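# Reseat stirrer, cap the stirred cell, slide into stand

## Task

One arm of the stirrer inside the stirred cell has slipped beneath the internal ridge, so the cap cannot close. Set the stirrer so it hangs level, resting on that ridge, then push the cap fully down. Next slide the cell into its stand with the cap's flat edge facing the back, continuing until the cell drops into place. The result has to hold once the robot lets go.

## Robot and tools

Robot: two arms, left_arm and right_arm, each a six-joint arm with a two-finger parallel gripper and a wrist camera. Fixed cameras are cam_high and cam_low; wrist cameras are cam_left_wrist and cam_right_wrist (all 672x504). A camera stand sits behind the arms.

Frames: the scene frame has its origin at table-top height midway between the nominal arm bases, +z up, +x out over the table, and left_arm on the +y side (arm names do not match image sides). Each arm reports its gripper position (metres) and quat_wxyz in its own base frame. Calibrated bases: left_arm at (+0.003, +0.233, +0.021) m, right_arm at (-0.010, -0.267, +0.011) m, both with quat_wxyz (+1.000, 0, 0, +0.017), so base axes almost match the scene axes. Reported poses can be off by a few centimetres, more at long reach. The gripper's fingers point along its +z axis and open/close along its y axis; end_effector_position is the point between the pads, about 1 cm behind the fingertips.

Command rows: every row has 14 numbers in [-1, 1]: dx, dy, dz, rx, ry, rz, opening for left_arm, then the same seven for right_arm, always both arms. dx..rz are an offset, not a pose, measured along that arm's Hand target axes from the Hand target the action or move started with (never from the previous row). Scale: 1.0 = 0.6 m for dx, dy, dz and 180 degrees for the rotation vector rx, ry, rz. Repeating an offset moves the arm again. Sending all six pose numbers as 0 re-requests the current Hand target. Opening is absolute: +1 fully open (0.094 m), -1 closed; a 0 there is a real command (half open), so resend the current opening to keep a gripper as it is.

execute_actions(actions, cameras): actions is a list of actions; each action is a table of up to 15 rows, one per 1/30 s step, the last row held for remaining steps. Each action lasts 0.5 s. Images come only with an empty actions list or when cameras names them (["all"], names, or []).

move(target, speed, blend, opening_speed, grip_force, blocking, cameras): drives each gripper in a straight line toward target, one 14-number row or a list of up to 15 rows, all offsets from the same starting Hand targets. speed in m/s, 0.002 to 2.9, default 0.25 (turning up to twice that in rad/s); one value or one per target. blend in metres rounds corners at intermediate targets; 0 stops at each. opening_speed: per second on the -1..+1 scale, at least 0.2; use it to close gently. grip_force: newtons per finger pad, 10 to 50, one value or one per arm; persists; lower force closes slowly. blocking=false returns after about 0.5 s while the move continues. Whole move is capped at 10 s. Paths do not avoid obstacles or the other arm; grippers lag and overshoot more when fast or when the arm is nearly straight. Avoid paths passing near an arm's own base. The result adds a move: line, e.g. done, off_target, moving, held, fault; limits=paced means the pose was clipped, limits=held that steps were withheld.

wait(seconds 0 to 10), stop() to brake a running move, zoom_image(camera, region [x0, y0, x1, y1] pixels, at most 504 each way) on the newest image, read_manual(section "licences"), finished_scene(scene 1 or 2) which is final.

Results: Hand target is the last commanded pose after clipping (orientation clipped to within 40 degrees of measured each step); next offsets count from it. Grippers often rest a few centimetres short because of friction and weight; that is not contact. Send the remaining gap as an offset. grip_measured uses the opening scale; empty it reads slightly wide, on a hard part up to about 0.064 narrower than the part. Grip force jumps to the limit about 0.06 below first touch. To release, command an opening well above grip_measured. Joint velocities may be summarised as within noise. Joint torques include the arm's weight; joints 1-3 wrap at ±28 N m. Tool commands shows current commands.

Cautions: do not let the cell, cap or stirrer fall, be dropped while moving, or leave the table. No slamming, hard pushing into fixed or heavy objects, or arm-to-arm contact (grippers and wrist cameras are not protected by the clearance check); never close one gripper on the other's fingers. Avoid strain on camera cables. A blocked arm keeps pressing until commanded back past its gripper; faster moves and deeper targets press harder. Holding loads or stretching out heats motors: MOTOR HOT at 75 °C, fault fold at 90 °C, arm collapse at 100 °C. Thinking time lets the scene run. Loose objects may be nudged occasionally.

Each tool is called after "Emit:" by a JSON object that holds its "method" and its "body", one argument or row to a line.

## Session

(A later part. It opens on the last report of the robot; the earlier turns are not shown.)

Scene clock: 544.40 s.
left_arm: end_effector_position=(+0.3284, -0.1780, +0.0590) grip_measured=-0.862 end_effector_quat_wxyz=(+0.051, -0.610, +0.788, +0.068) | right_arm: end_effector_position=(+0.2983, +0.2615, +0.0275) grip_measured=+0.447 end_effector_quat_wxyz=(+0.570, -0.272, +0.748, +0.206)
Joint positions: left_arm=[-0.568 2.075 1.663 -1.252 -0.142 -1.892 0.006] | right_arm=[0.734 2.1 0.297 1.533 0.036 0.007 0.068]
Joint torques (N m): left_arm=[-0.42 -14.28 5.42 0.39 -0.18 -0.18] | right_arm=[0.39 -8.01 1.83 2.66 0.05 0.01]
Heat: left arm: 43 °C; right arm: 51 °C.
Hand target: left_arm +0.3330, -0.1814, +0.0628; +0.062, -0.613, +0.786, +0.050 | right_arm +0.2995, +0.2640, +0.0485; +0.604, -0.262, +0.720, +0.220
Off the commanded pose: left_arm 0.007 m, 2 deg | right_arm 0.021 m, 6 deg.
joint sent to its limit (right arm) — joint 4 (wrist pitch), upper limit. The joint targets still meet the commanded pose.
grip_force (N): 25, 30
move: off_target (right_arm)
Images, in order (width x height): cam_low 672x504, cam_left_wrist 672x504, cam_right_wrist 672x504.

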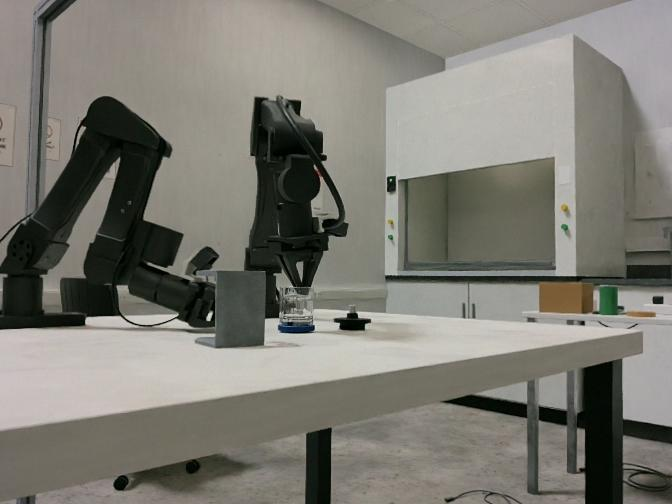

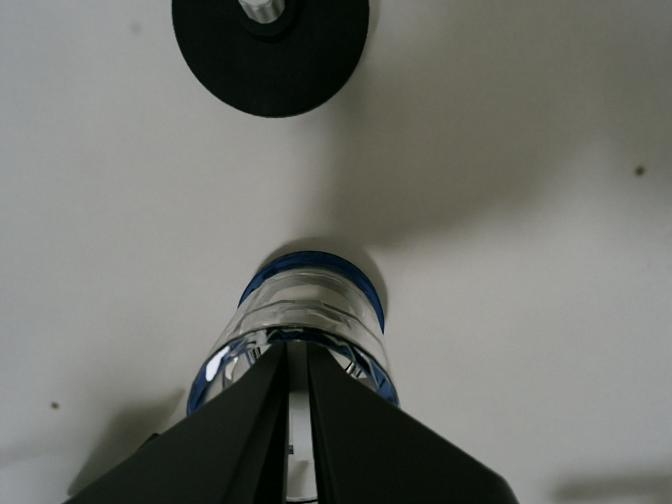

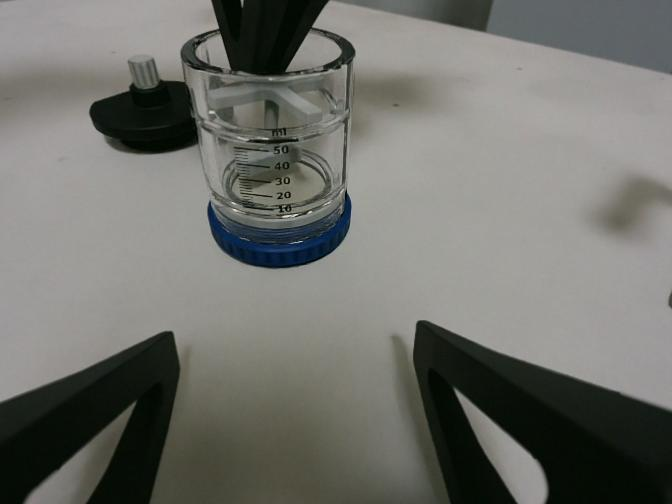

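Emit:
{"method": "move", "body": {
  "target": [0,0,0,0,0,0,-0.65,0,0,0,0,0,0,0.45],
  "opening_speed": 1.5,
  "cameras": ["cam_low","cam_left_wrist","cam_right_wrist"]
}}

Emit:
{"method": "zoom_image", "body": {
  "camera": "cam_right_wrist",
  "region": [180, 0, 390, 210]
}}

Emit:
{"method": "zoom_image", "body": {
  "camera": "cam_left_wrist",
  "region": [180, 280, 400, 500]
}}

Emit:
{"method": "zoom_image", "body": {
  "camera": "cam_low",
  "region": [260, 260, 330, 340]
}}

Scene clock: 550.60 s.
left_arm: end_effector_position=(+0.3296, -0.1787, +0.0584) grip_measured=-0.653 end_effector_quat_wxyz=(+0.052, -0.611, +0.788, +0.065) | right_arm: end_effector_position=(+0.2983, +0.2615, +0.0275) grip_measured=+0.447 end_effector_quat_wxyz=(+0.570, -0.272, +0.748, +0.206)
Joint positions: left_arm=[-0.568 2.075 1.661 -1.245 -0.142 -1.893 0.016] | right_arm=[0.734 2.1 0.297 1.533 0.036 0.007 0.068]
Joint torques (N m): left_arm=[-0.29 -14.27 5.5 0.33 -0.18 -0.17] | right_arm=[0.39 -8.01 1.85 2.66 0.05 0.01]
Heat: left arm: 43 °C; right arm: 52 °C.
Hand target: left_arm +0.3331, -0.1815, +0.0629; +0.062, -0.613, +0.786, +0.049 | right_arm +0.2995, +0.2640, +0.0485; +0.604, -0.262, +0.720, +0.220
Off the commanded pose: left_arm 0.006 m, 2 deg | right_arm 0.021 m, 6 deg.
joint sent to its limit (right arm) — joint 4 (wrist pitch), upper limit. The joint targets still meet the commanded pose.
grip_force (N): 25, 30
move: off_target (right_arm)
Images, in order (width x height): cam_low 672x504, cam_left_wrist 672x504, cam_right_wrist 672x504.

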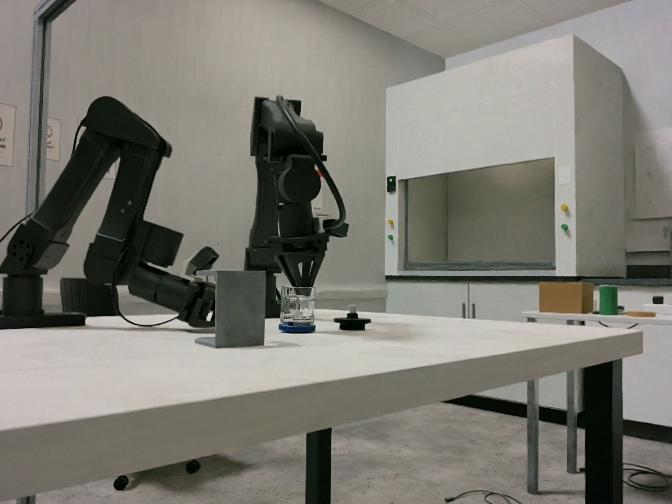

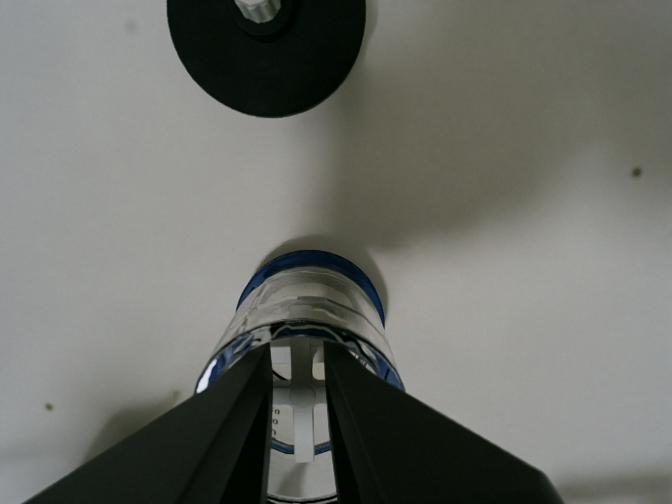

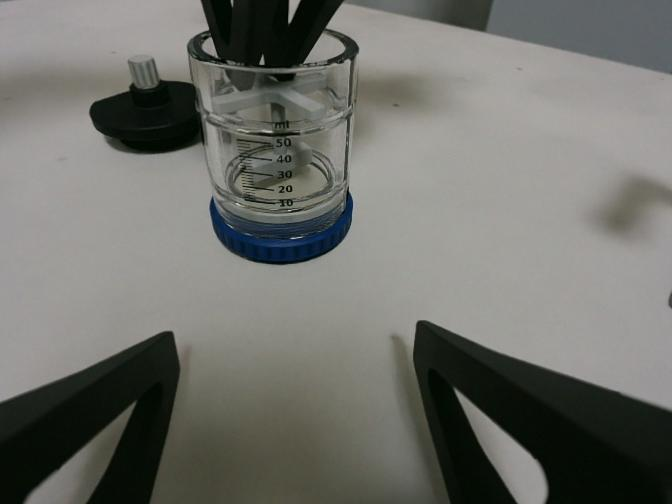

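Scaled by 2.400 from the camera's 672x504 image, which has a finer 960x720 frame.

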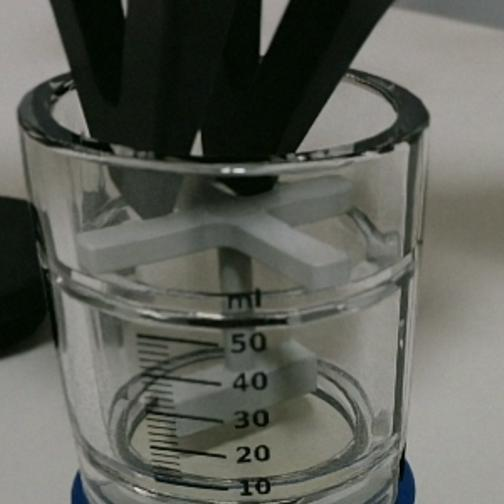

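Scaled by 2.291 from the camera's 672x504 image, which has a finer 960x720 frame.

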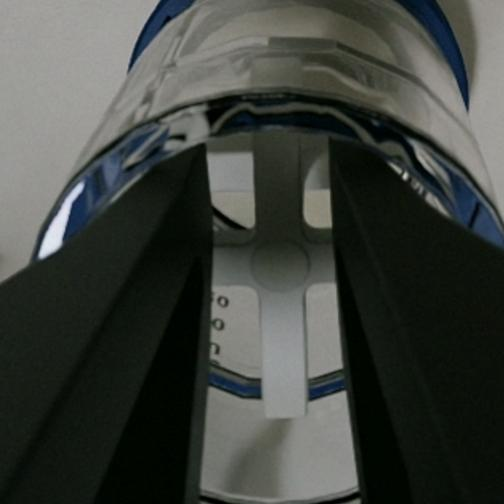

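Scaled by 6.300 from the camera's 672x504 image, which has a finer 960x720 frame.

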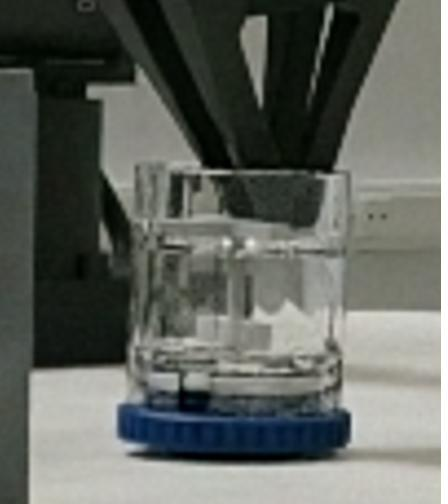

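Emit:
{"method": "move", "body": {
  "target": [-0.014,0,-0.12,0,0,0,-0.65,0,0,0,0,0,0,0.45],
  "speed": 0.05,
  "cameras": ["cam_low","cam_left_wrist","cam_right_wrist"]
}}

Emit:
{"method": "zoom_image", "body": {
  "camera": "cam_right_wrist",
  "region": [180, 0, 390, 210]
}}

Emit:
{"method": "zoom_image", "body": {
  "camera": "cam_left_wrist",
  "region": [200, 180, 420, 400]
}}

Emit:
{"method": "zoom_image", "body": {
  "camera": "cam_low",
  "region": [260, 260, 330, 340]
}}

Scene clock: 557.43 s.
left_arm: end_effector_position=(+0.3332, -0.1843, +0.1198) grip_measured=-0.653 end_effector_quat_wxyz=(+0.055, -0.611, +0.787, +0.059) | right_arm: end_effector_position=(+0.2983, +0.2615, +0.0275) grip_measured=+0.447 end_effector_quat_wxyz=(+0.570, -0.272, +0.748, +0.206)
Joint positions: left_arm=[-0.575 2.075 1.906 -1.479 -0.142 -1.901 0.016] | right_arm=[0.734 2.1 0.297 1.533 0.036 0.007 0.068]
Joint torques (N m): left_arm=[-0.47 -14.72 8.65 -0.28 -0.18 -0.16] | right_arm=[0.4 -8.02 1.81 2.65 0.05 0.01]
Heat: left arm: 42 °C; right arm: 52 °C.
Hand target: left_arm +0.3323, -0.1845, +0.1353; +0.062, -0.613, +0.786, +0.049 | right_arm +0.2995, +0.2640, +0.0485; +0.604, -0.262, +0.720, +0.220
Off the commanded pose: left_arm 0.016 m, 1 deg | right_arm 0.021 m, 6 deg.
joint sent to its limit (right arm) — joint 4 (wrist pitch), upper limit. The joint targets still meet the commanded pose.
grip_force (N): 25, 30
move: off_target (left_arm, right_arm)
Images, in order (width x height): cam_low 672x504, cam_left_wrist 672x504, cam_right_wrist 672x504.

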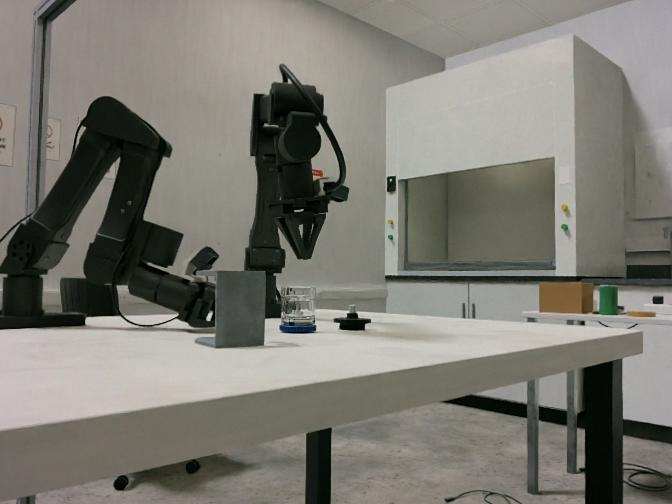

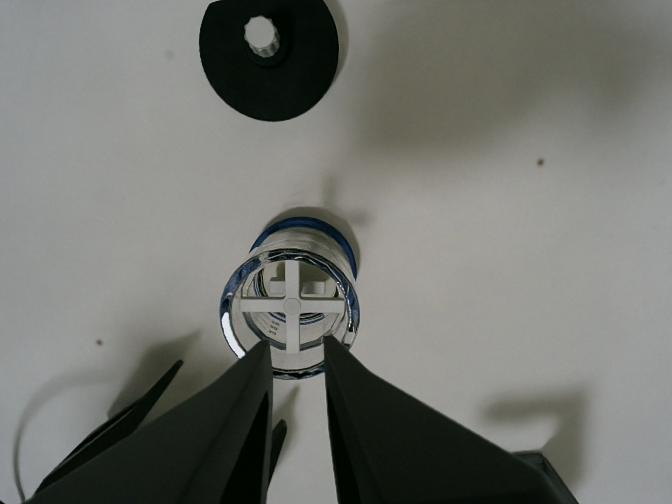

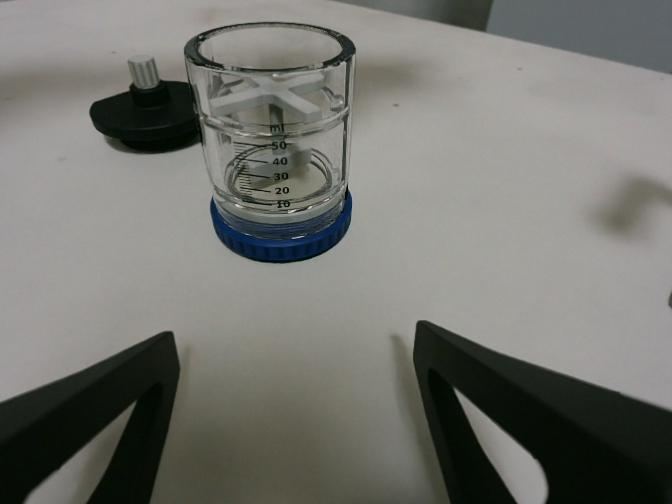

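Scaled by 2.400 from the camera's 672x504 image, which has a finer 960x720 frame.

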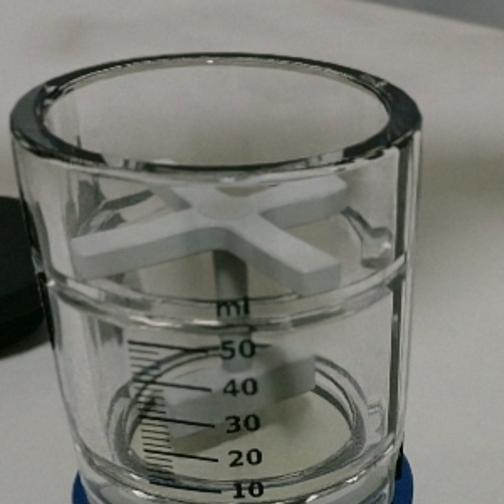

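Scaled by 2.291 from the camera's 672x504 image, which has a finer 960x720 frame.

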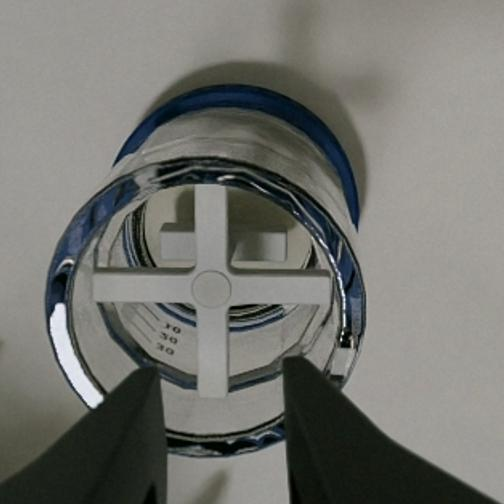

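Scaled by 6.300 from the camera's 672x504 image, which has a finer 960x720 frame.

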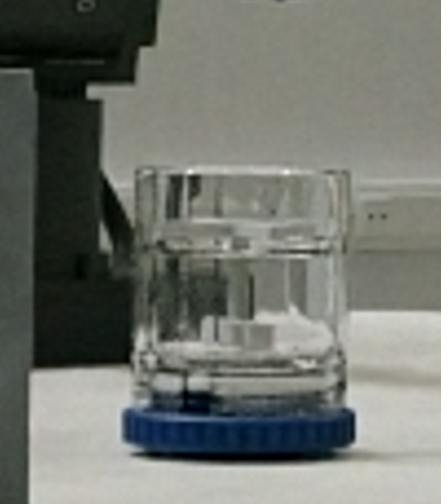

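Emit:
{"method": "move", "body": {
  "target": [
    [-0.186,0.0135,0.0297,0.0152,0.0488,0.1882,-0.3,0,0,0,0,0,0,0.45],
    [-0.1727,0.0133,0.1123,0.0152,0.0488,0.1882,-0.3,0,0,0,0,0,0,0.45]
  ],
  "speed": 0.12,
  "blend": 0.01,
  "grip_force": [40,30],
  "cameras": ["cam_low","cam_left_wrist","cam_right_wrist"]
}}

Scene clock: 591.60 s.
left_arm: end_effector_position=(+0.3488, -0.0719, +0.0769) grip_measured=-0.303 end_effector_quat_wxyz=(-0.015, -0.360, +0.933, +0.014) | right_arm: end_effector_position=(+0.2983, +0.2615, +0.0275) grip_measured=+0.447 end_effector_quat_wxyz=(+0.570, -0.272, +0.748, +0.206)
Joint positions: left_arm=[-0.21 1.948 1.561 -1.226 -0.007 -0.947 0.033] | right_arm=[0.734 2.1 0.297 1.533 0.036 0.007 0.068]
Joint torques (N m): left_arm=[0.2 -14.23 5.74 0.35 0.07 0.01] | right_arm=[0.39 -8.02 1.83 2.66 0.04 0.01]
Heat: left arm: 43 °C; right arm: 53 °C.
Hand target: left_arm +0.3520, -0.0728, +0.0853; +0.000, -0.358, +0.934, +0.001 | right_arm +0.2995, +0.2640, +0.0485; +0.604, -0.262, +0.720, +0.220
Off the commanded pose: left_arm 0.009 m, 2 deg | right_arm 0.021 m, 6 deg.
joint sent to its limit (right arm) — joint 4 (wrist pitch), upper limit. The joint targets still meet the commanded pose.
grip_force (N): 40, 30
move: off_target (right_arm)
Images, in order (width x height): cam_low 672x504, cam_left_wrist 672x504, cam_right_wrist 672x504.

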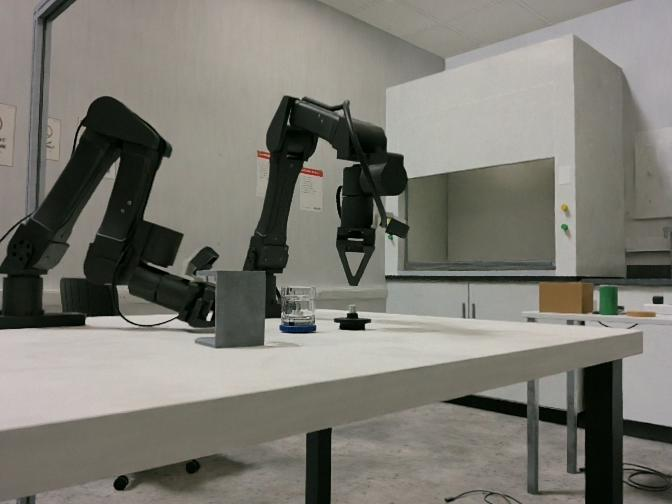

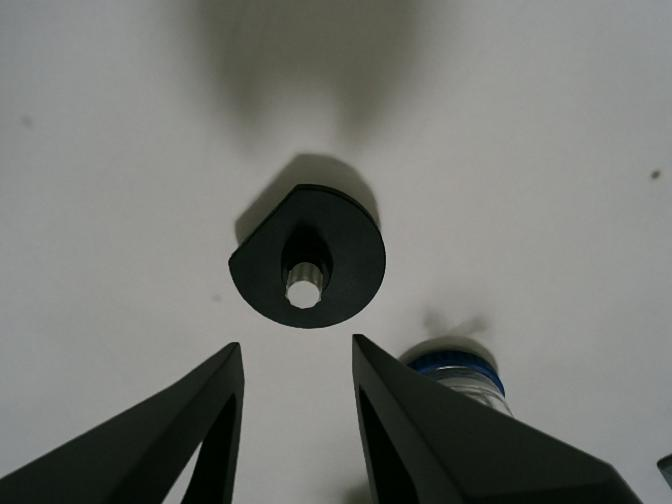

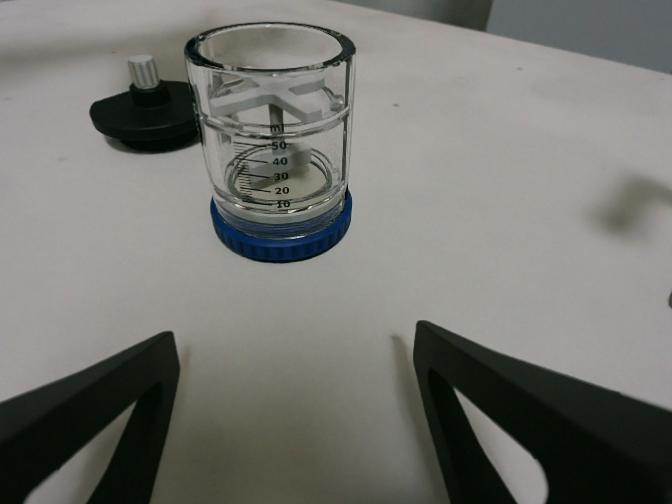

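Emit:
{"method": "move", "body": {
  "target": [
    [0.001,-0.003,0.078,0,0,0,-0.3,0,0,0,0,0,0,0.45],
    [0.001,-0.003,0.078,0,0,0,-0.88,0,0,0,0,0,0,0.45]
  ],
  "speed": 0.08,
  "opening_speed": 0.5,
  "cameras": ["cam_low","cam_left_wrist"]
}}

Emit:
{"method": "zoom_image", "body": {
  "camera": "cam_low",
  "region": [260, 230, 400, 345]
}}

Scene clock: 606.13 s.
left_arm: end_effector_position=(+0.3518, -0.0726, +0.0437) grip_measured=-0.877 end_effector_quat_wxyz=(+0.002, -0.360, +0.933, +0.003) | right_arm: end_effector_position=(+0.2983, +0.2615, +0.0275) grip_measured=+0.447 end_effector_quat_wxyz=(+0.570, -0.272, +0.748, +0.206)
Joint positions: left_arm=[-0.21 1.948 1.427 -1.051 -0.007 -0.947 0.006] | right_arm=[0.734 2.1 0.297 1.533 0.036 0.007 0.068]
Joint torques (N m): left_arm=[-0.2 -10.33 5.75 0.43 0.06 -0.04] | right_arm=[0.4 -8.01 1.81 2.66 0.06 0.01]
Heat: left arm: 43 °C; right arm: 53 °C.
Hand target: left_arm +0.3528, -0.0745, +0.0385; +0.000, -0.358, +0.934, +0.001 | right_arm +0.2995, +0.2640, +0.0485; +0.604, -0.262, +0.720, +0.220
Off the commanded pose: left_arm 0.006 m, 0 deg | right_arm 0.021 m, 6 deg.
joint sent to its limit (right arm) — joint 4 (wrist pitch), upper limit. The joint targets still meet the commanded pose.
grip_force (N): 40, 30
move: off_target (right_arm)
Images, in order (width x height): cam_low 672x504, cam_left_wrist 672x504.

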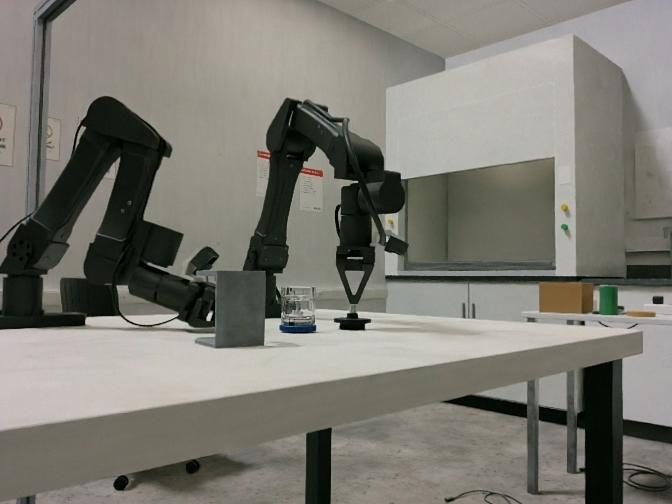

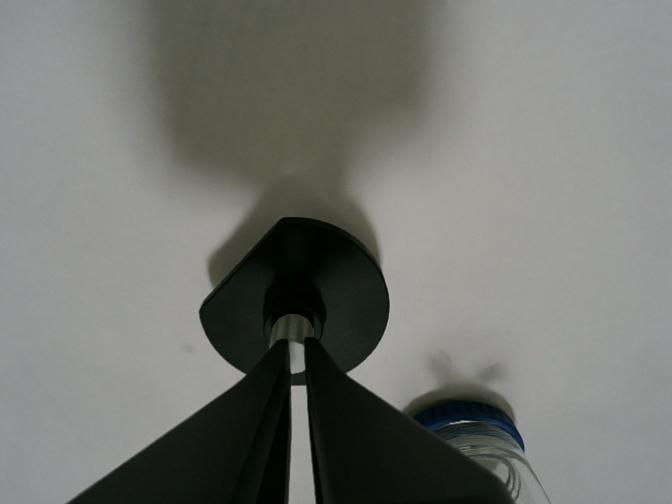

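Scaled by 3.600 from the camera's 672x504 image, which has a finer 960x720 frame.

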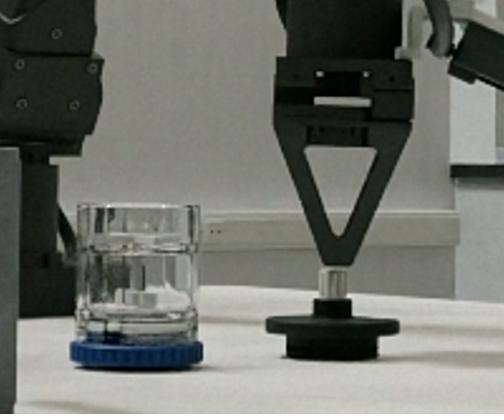

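Emit:
{"method": "move", "body": {
  "target": [
    [0,0,0,0,0,0,-0.3,0,0,0,0,0,0,0.45],
    [-0.003,0,0.022,0,0,0,-0.3,0,0,0,0,0,0,0.45]
  ],
  "speed": 0.06,
  "cameras": ["cam_low","cam_left_wrist"]
}}

Emit:
{"method": "zoom_image", "body": {
  "camera": "cam_low",
  "region": [260, 230, 400, 345]
}}

Scene clock: 611.47 s.
left_arm: end_effector_position=(+0.3540, -0.0730, +0.0347) grip_measured=-0.303 end_effector_quat_wxyz=(+0.006, -0.360, +0.933, +0.000) | right_arm: end_effector_position=(+0.2983, +0.2615, +0.0275) grip_measured=+0.447 end_effector_quat_wxyz=(+0.570, -0.272, +0.748, +0.206)
Joint positions: left_arm=[-0.21 1.955 1.4 -1.005 -0.007 -0.947 0.033] | right_arm=[0.734 2.1 0.297 1.533 0.036 0.007 0.068]
Joint torques (N m): left_arm=[0.2 -9.31 5.7 0.44 0.07 -0.01] | right_arm=[0.4 -7.98 1.83 2.66 0.04 0.02]
Heat: left arm: 42 °C; right arm: 53 °C.
Hand target: left_arm +0.3542, -0.0733, +0.0253; +0.000, -0.358, +0.934, +0.001 | right_arm +0.2995, +0.2640, +0.0485; +0.604, -0.262, +0.720, +0.220
Off the commanded pose: left_arm 0.009 m, 1 deg | right_arm 0.021 m, 6 deg.
joint sent to its limit (right arm) — joint 4 (wrist pitch), upper limit. The joint targets still meet the commanded pose.
grip_force (N): 40, 30
move: off_target (right_arm)
Images, in order (width x height): cam_low 672x504, cam_left_wrist 672x504.

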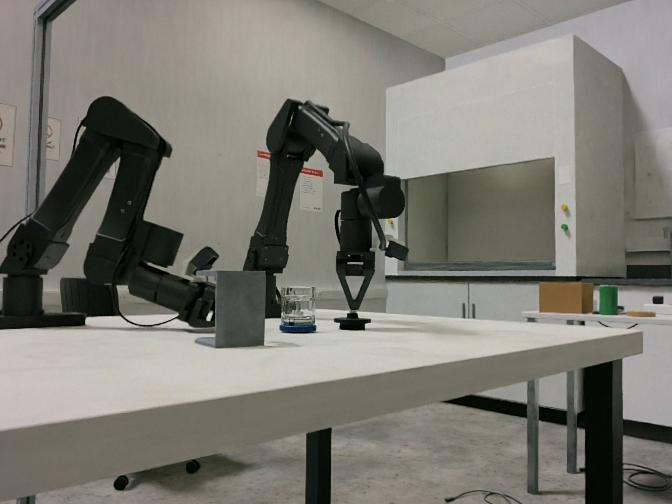

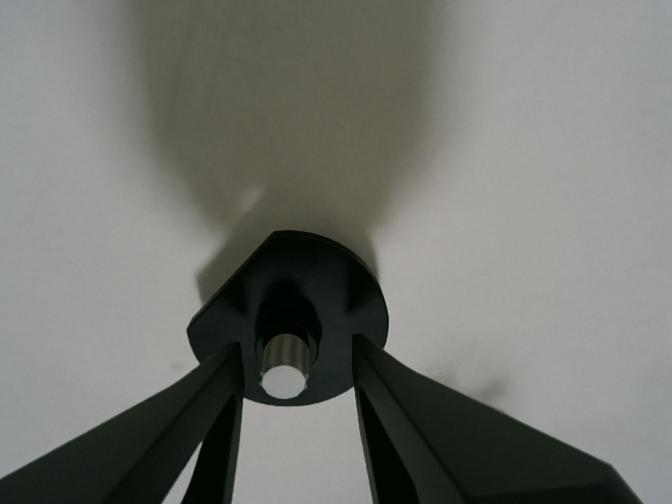

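Scaled by 3.600 from the camera's 672x504 image, which has a finer 960x720 frame.

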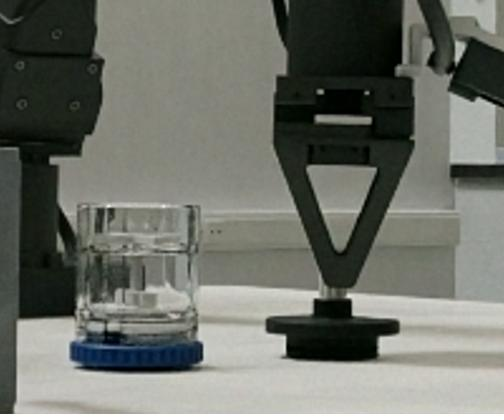

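Emit:
{"method": "move", "body": {
  "target": [
    [0.0,0.010,0.008,0,0,0,-0.3,0,0,0,0,0,0,0.45],
    [0.00,0.010,0.008,0,0,0,-0.88,0,0,0,0,0,0,0.45]
  ],
  "speed": 0.06,
  "opening_speed": 0.5,
  "cameras": ["cam_low","cam_left_wrist"]
}}

Emit:
{"method": "zoom_image", "body": {
  "camera": "cam_low",
  "region": [260, 230, 400, 345]
}}

Scene clock: 616.93 s.
left_arm: end_effector_position=(+0.3497, -0.0702, +0.0271) grip_measured=-0.704 end_effector_quat_wxyz=(+0.002, -0.359, +0.933, -0.001) | right_arm: end_effector_position=(+0.2983, +0.2615, +0.0275) grip_measured=+0.447 end_effector_quat_wxyz=(+0.570, -0.272, +0.748, +0.206)
Joint positions: left_arm=[-0.201 1.954 1.366 -0.979 -0.001 -0.936 0.014] | right_arm=[0.734 2.1 0.297 1.533 0.036 0.007 0.068]
Joint torques (N m): left_arm=[0.32 -9.99 5.53 0.43 -0.01 0] | right_arm=[0.4 -7.98 1.84 2.65 0.05 0.01]
Heat: left arm: 40 °C; right arm: 53 °C.
Hand target: left_arm +0.3502, -0.0688, +0.0205; +0.000, -0.358, +0.934, +0.001 | right_arm +0.2995, +0.2640, +0.0485; +0.604, -0.262, +0.720, +0.220
Off the commanded pose: left_arm 0.007 m, 0 deg | right_arm 0.021 m, 6 deg.
joint sent to its limit (right arm) — joint 4 (wrist pitch), upper limit. The joint targets still meet the commanded pose.
grip_force (N): 40, 30
move: off_target (right_arm)
Images, in order (width x height): cam_low 672x504, cam_left_wrist 672x504.

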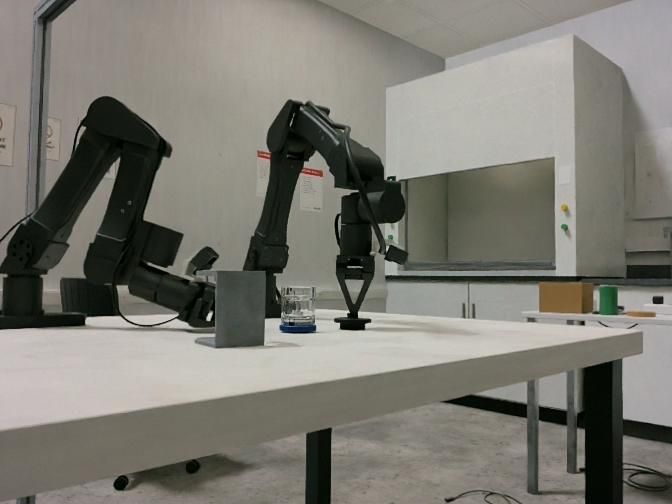

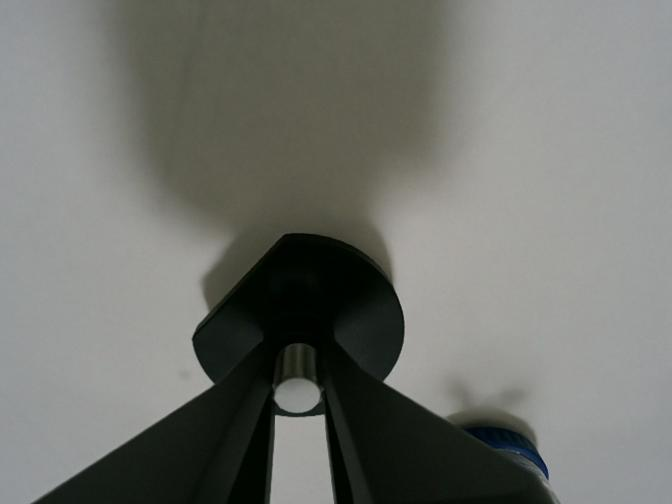

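Scaled by 3.600 from the camera's 672x504 image, which has a finer 960x720 frame.

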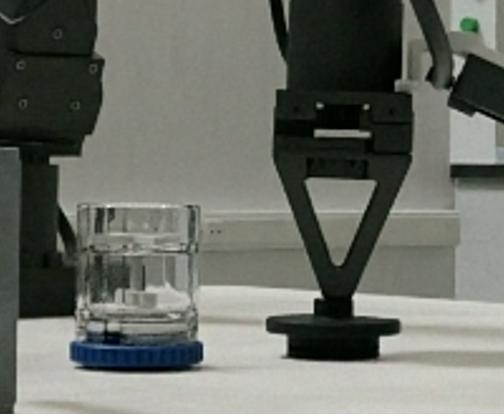

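Emit:
{"method": "move", "body": {
  "target": [
    [0,0,-0.19,0,0,0,-0.88,0,0,0,0,0,0,0.45],
    [0.1745,-0.126,-0.19,0,0,0.294,-0.88,0,0,0,0,0,0,0.45]
  ],
  "speed": 0.12,
  "cameras": ["all"]
}}

Emit:
{"method": "zoom_image", "body": {
  "camera": "cam_right_wrist",
  "region": [130, 0, 450, 280]
}}

Emit:
{"method": "zoom_image", "body": {
  "camera": "cam_low",
  "region": [240, 200, 360, 340]
}}

Scene clock: 640.27 s.
left_arm: end_effector_position=(+0.3213, -0.1935, +0.1341) grip_measured=-0.705 end_effector_quat_wxyz=(+0.005, +0.090, +0.996, -0.002) | right_arm: end_effector_position=(+0.2983, +0.2615, +0.0275) grip_measured=+0.447 end_effector_quat_wxyz=(+0.570, -0.272, +0.748, +0.206)
Joint positions: left_arm=[-0.545 1.964 1.812 -1.407 -0.001 -0.365 0.014] | right_arm=[0.734 2.1 0.297 1.533 0.036 0.007 0.068]
Joint torques (N m): left_arm=[-0.29 -9.76 9.22 -0.01 -0.01 0.06] | right_arm=[0.42 -7.99 1.85 2.65 0.06 0]
Heat: left arm: 40 °C; right arm: 54 °C.
Hand target: left_arm +0.3229, -0.1953, +0.1343; +0.000, +0.095, +0.995, +0.001 | right_arm +0.2995, +0.2640, +0.0485; +0.604, -0.262, +0.720, +0.220
Off the commanded pose: left_arm 0.002 m, 1 deg | right_arm 0.021 m, 6 deg.
joint sent to its limit (right arm) — joint 4 (wrist pitch), upper limit. The joint targets still meet the commanded pose.
grip_force (N): 40, 30
move: off_target (right_arm)

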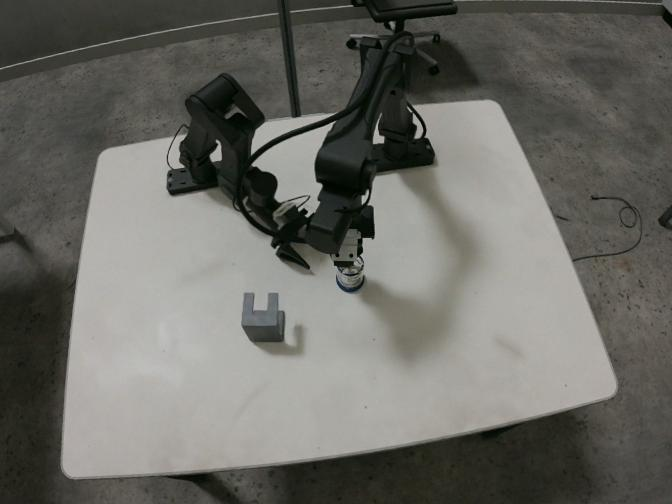

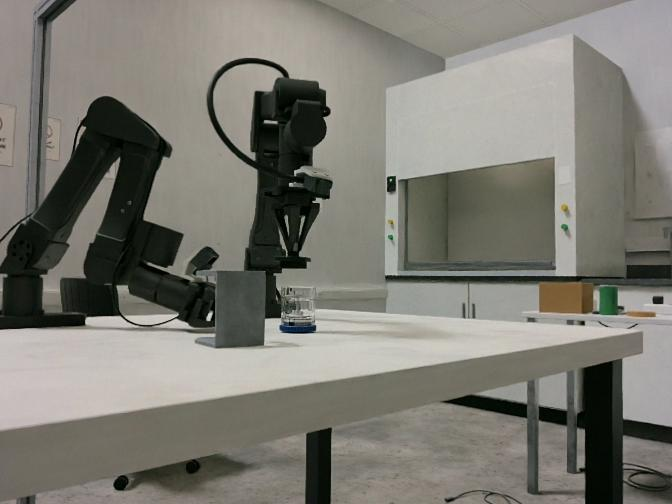

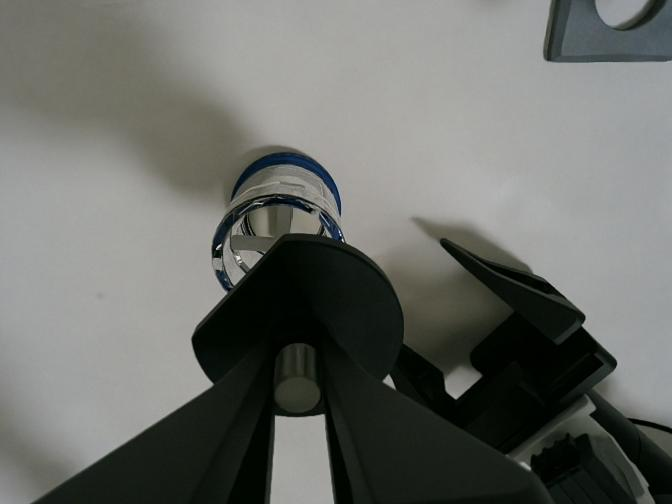

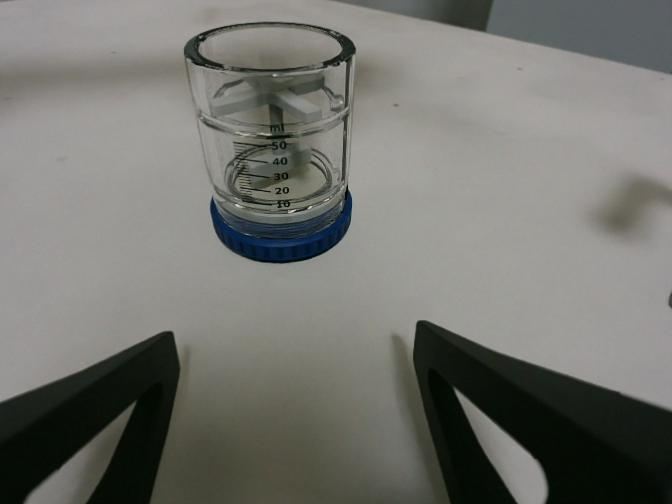

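Scaled by 1.575 from the camera's 672x504 image, which has a finer 960x720 frame.

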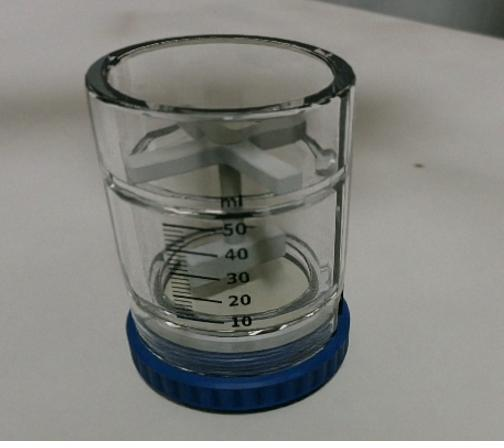

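Scaled by 3.600 from the camera's 672x504 image, which has a finer 960x720 frame.

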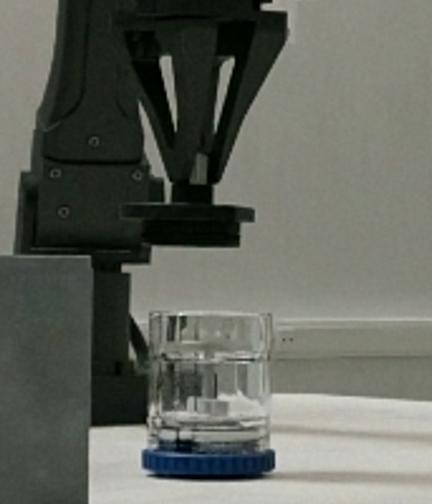

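Emit:
{"method": "move", "body": {
  "target": [-0.009,0.011,0.03,0,0,0,-0.88,0,0,0,0,0,0,0.45],
  "speed": 0.06,
  "cameras": ["cam_low","cam_left_wrist","cam_right_wrist","cam_high"]
}}

Emit:
{"method": "zoom_image", "body": {
  "camera": "cam_right_wrist",
  "region": [130, 0, 450, 280]
}}

Emit:
{"method": "zoom_image", "body": {
  "camera": "cam_low",
  "region": [240, 200, 360, 340]
}}

Scene clock: 657.27 s.
left_arm: end_effector_position=(+0.3257, -0.1892, +0.1243) grip_measured=-0.705 end_effector_quat_wxyz=(+0.002, +0.093, +0.996, -0.001) | right_arm: end_effector_position=(+0.2983, +0.2615, +0.0275) grip_measured=+0.447 end_effector_quat_wxyz=(+0.570, -0.272, +0.748, +0.206)
Joint positions: left_arm=[-0.529 1.975 1.788 -1.38 -0.001 -0.343 0.014] | right_arm=[0.734 2.1 0.297 1.533 0.036 0.007 0.068]
Joint torques (N m): left_arm=[0.36 -10.09 6.12 0.46 -0.02 0] | right_arm=[0.44 -7.99 1.83 2.65 0.05 0.01]
Heat: left arm: 39 °C; right arm: 54 °C.
Hand target: left_arm +0.3295, -0.1898, +0.1163; +0.000, +0.095, +0.995, +0.001 | right_arm +0.2995, +0.2640, +0.0485; +0.604, -0.262, +0.720, +0.220
Off the commanded pose: left_arm 0.009 m, 0 deg | right_arm 0.021 m, 6 deg.
joint sent to its limit (right arm) — joint 4 (wrist pitch), upper limit. The joint targets still meet the commanded pose.
grip_force (N): 40, 30
move: off_target (right_arm)

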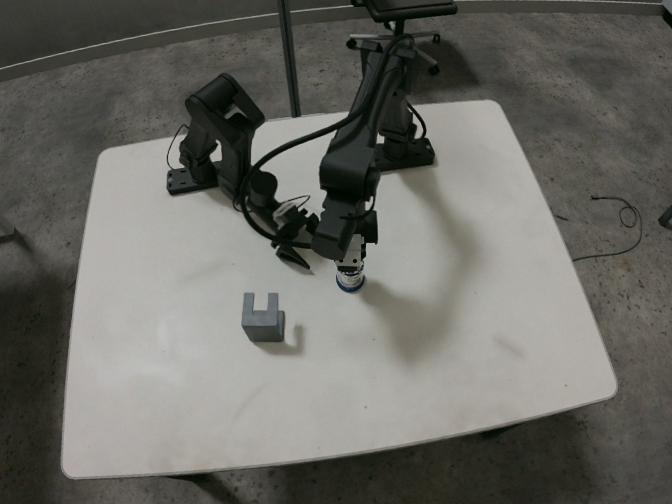

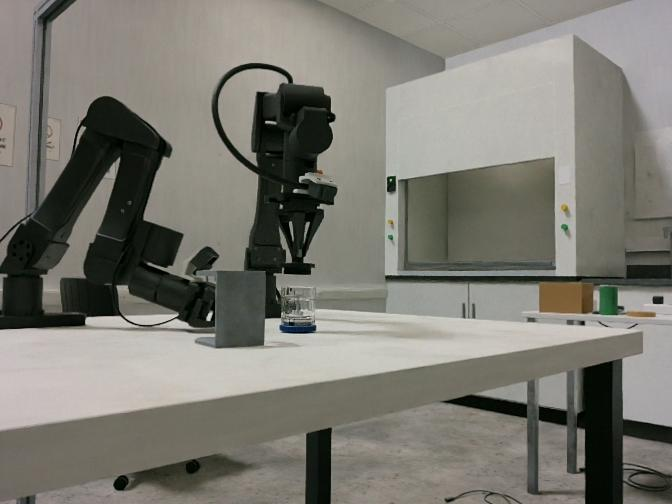

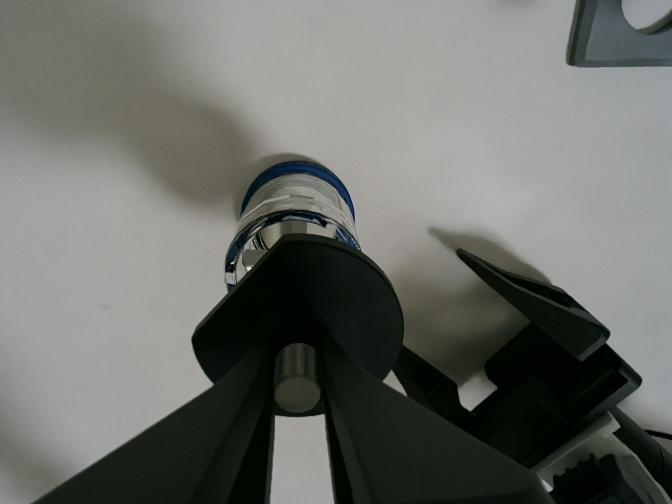

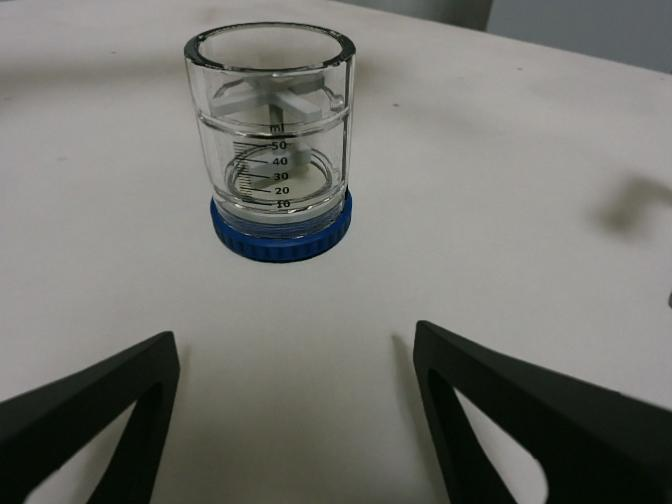

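Scaled by 1.575 from the camera's 672x504 image, which has a finer 960x720 frame.

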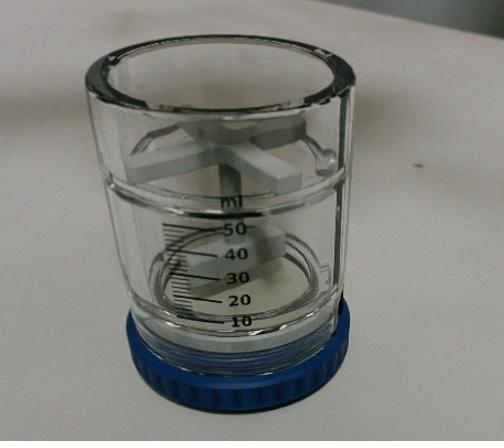

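Scaled by 3.600 from the camera's 672x504 image, which has a finer 960x720 frame.

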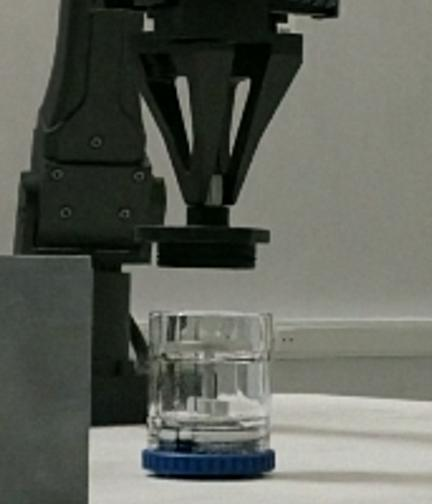

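Emit:
{"method": "move", "body": {
  "target": [-0.0045,0.007,0.012,0,0,0,-0.88,0,0,0,0,0,0,0.45],
  "speed": 0.06,
  "cameras": ["cam_low","cam_left_wrist"]
}}

Emit:
{"method": "zoom_image", "body": {
  "camera": "cam_left_wrist",
  "region": [180, 140, 420, 380]
}}

Emit:
{"method": "zoom_image", "body": {
  "camera": "cam_low",
  "region": [240, 200, 360, 340]
}}

Scene clock: 679.77 s.
left_arm: end_effector_position=(+0.3293, -0.1862, +0.1191) grip_measured=-0.705 end_effector_quat_wxyz=(+0.005, +0.093, +0.996, -0.002) | right_arm: end_effector_position=(+0.2983, +0.2615, +0.0275) grip_measured=+0.447 end_effector_quat_wxyz=(+0.570, -0.272, +0.748, +0.206)
Joint positions: left_arm=[-0.517 1.975 1.768 -1.353 -0.001 -0.331 0.014] | right_arm=[0.734 2.1 0.297 1.533 0.036 0.007 0.068]
Joint torques (N m): left_arm=[0.38 -9.76 6.01 0.43 0.01 0.01] | right_arm=[0.4 -7.99 1.81 2.66 0.06 0.02]
Heat: left arm: 38 °C; right arm: 55 °C.
Hand target: left_arm +0.3329, -0.1862, +0.1091; +0.000, +0.095, +0.995, +0.001 | right_arm +0.2995, +0.2640, +0.0485; +0.604, -0.262, +0.720, +0.220
Off the commanded pose: left_arm 0.011 m, 1 deg | right_arm 0.021 m, 6 deg.
joint sent to its limit (right arm) — joint 4 (wrist pitch), upper limit. The joint targets still meet the commanded pose.
grip_force (N): 40, 30
move: off_target (left_arm, right_arm)
Images, in order (width x height): cam_low 672x504, cam_left_wrist 672x504.

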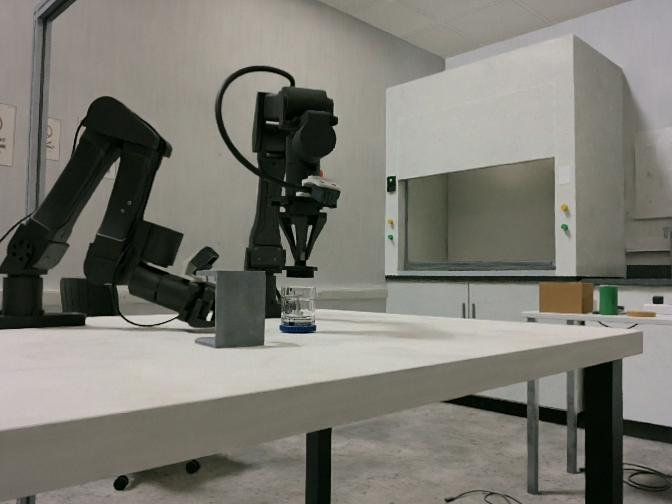

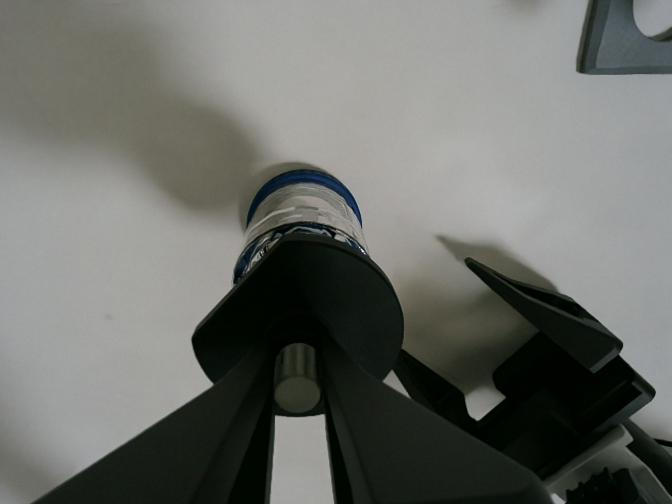

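Scaled by 2.100 from the camera's 672x504 image, which has a finer 960x720 frame.

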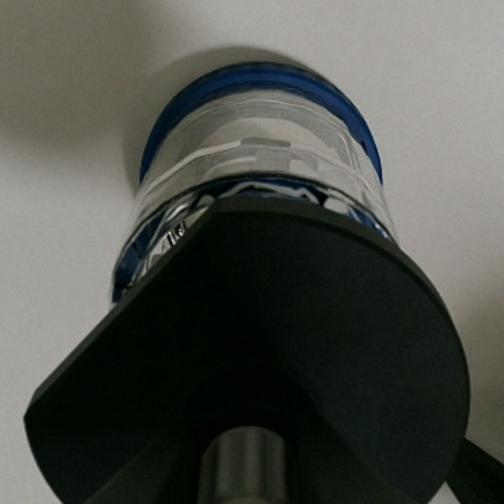

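Scaled by 3.600 from the camera's 672x504 image, which has a finer 960x720 frame.

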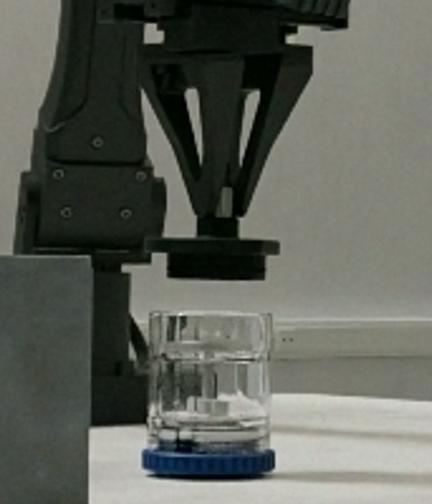

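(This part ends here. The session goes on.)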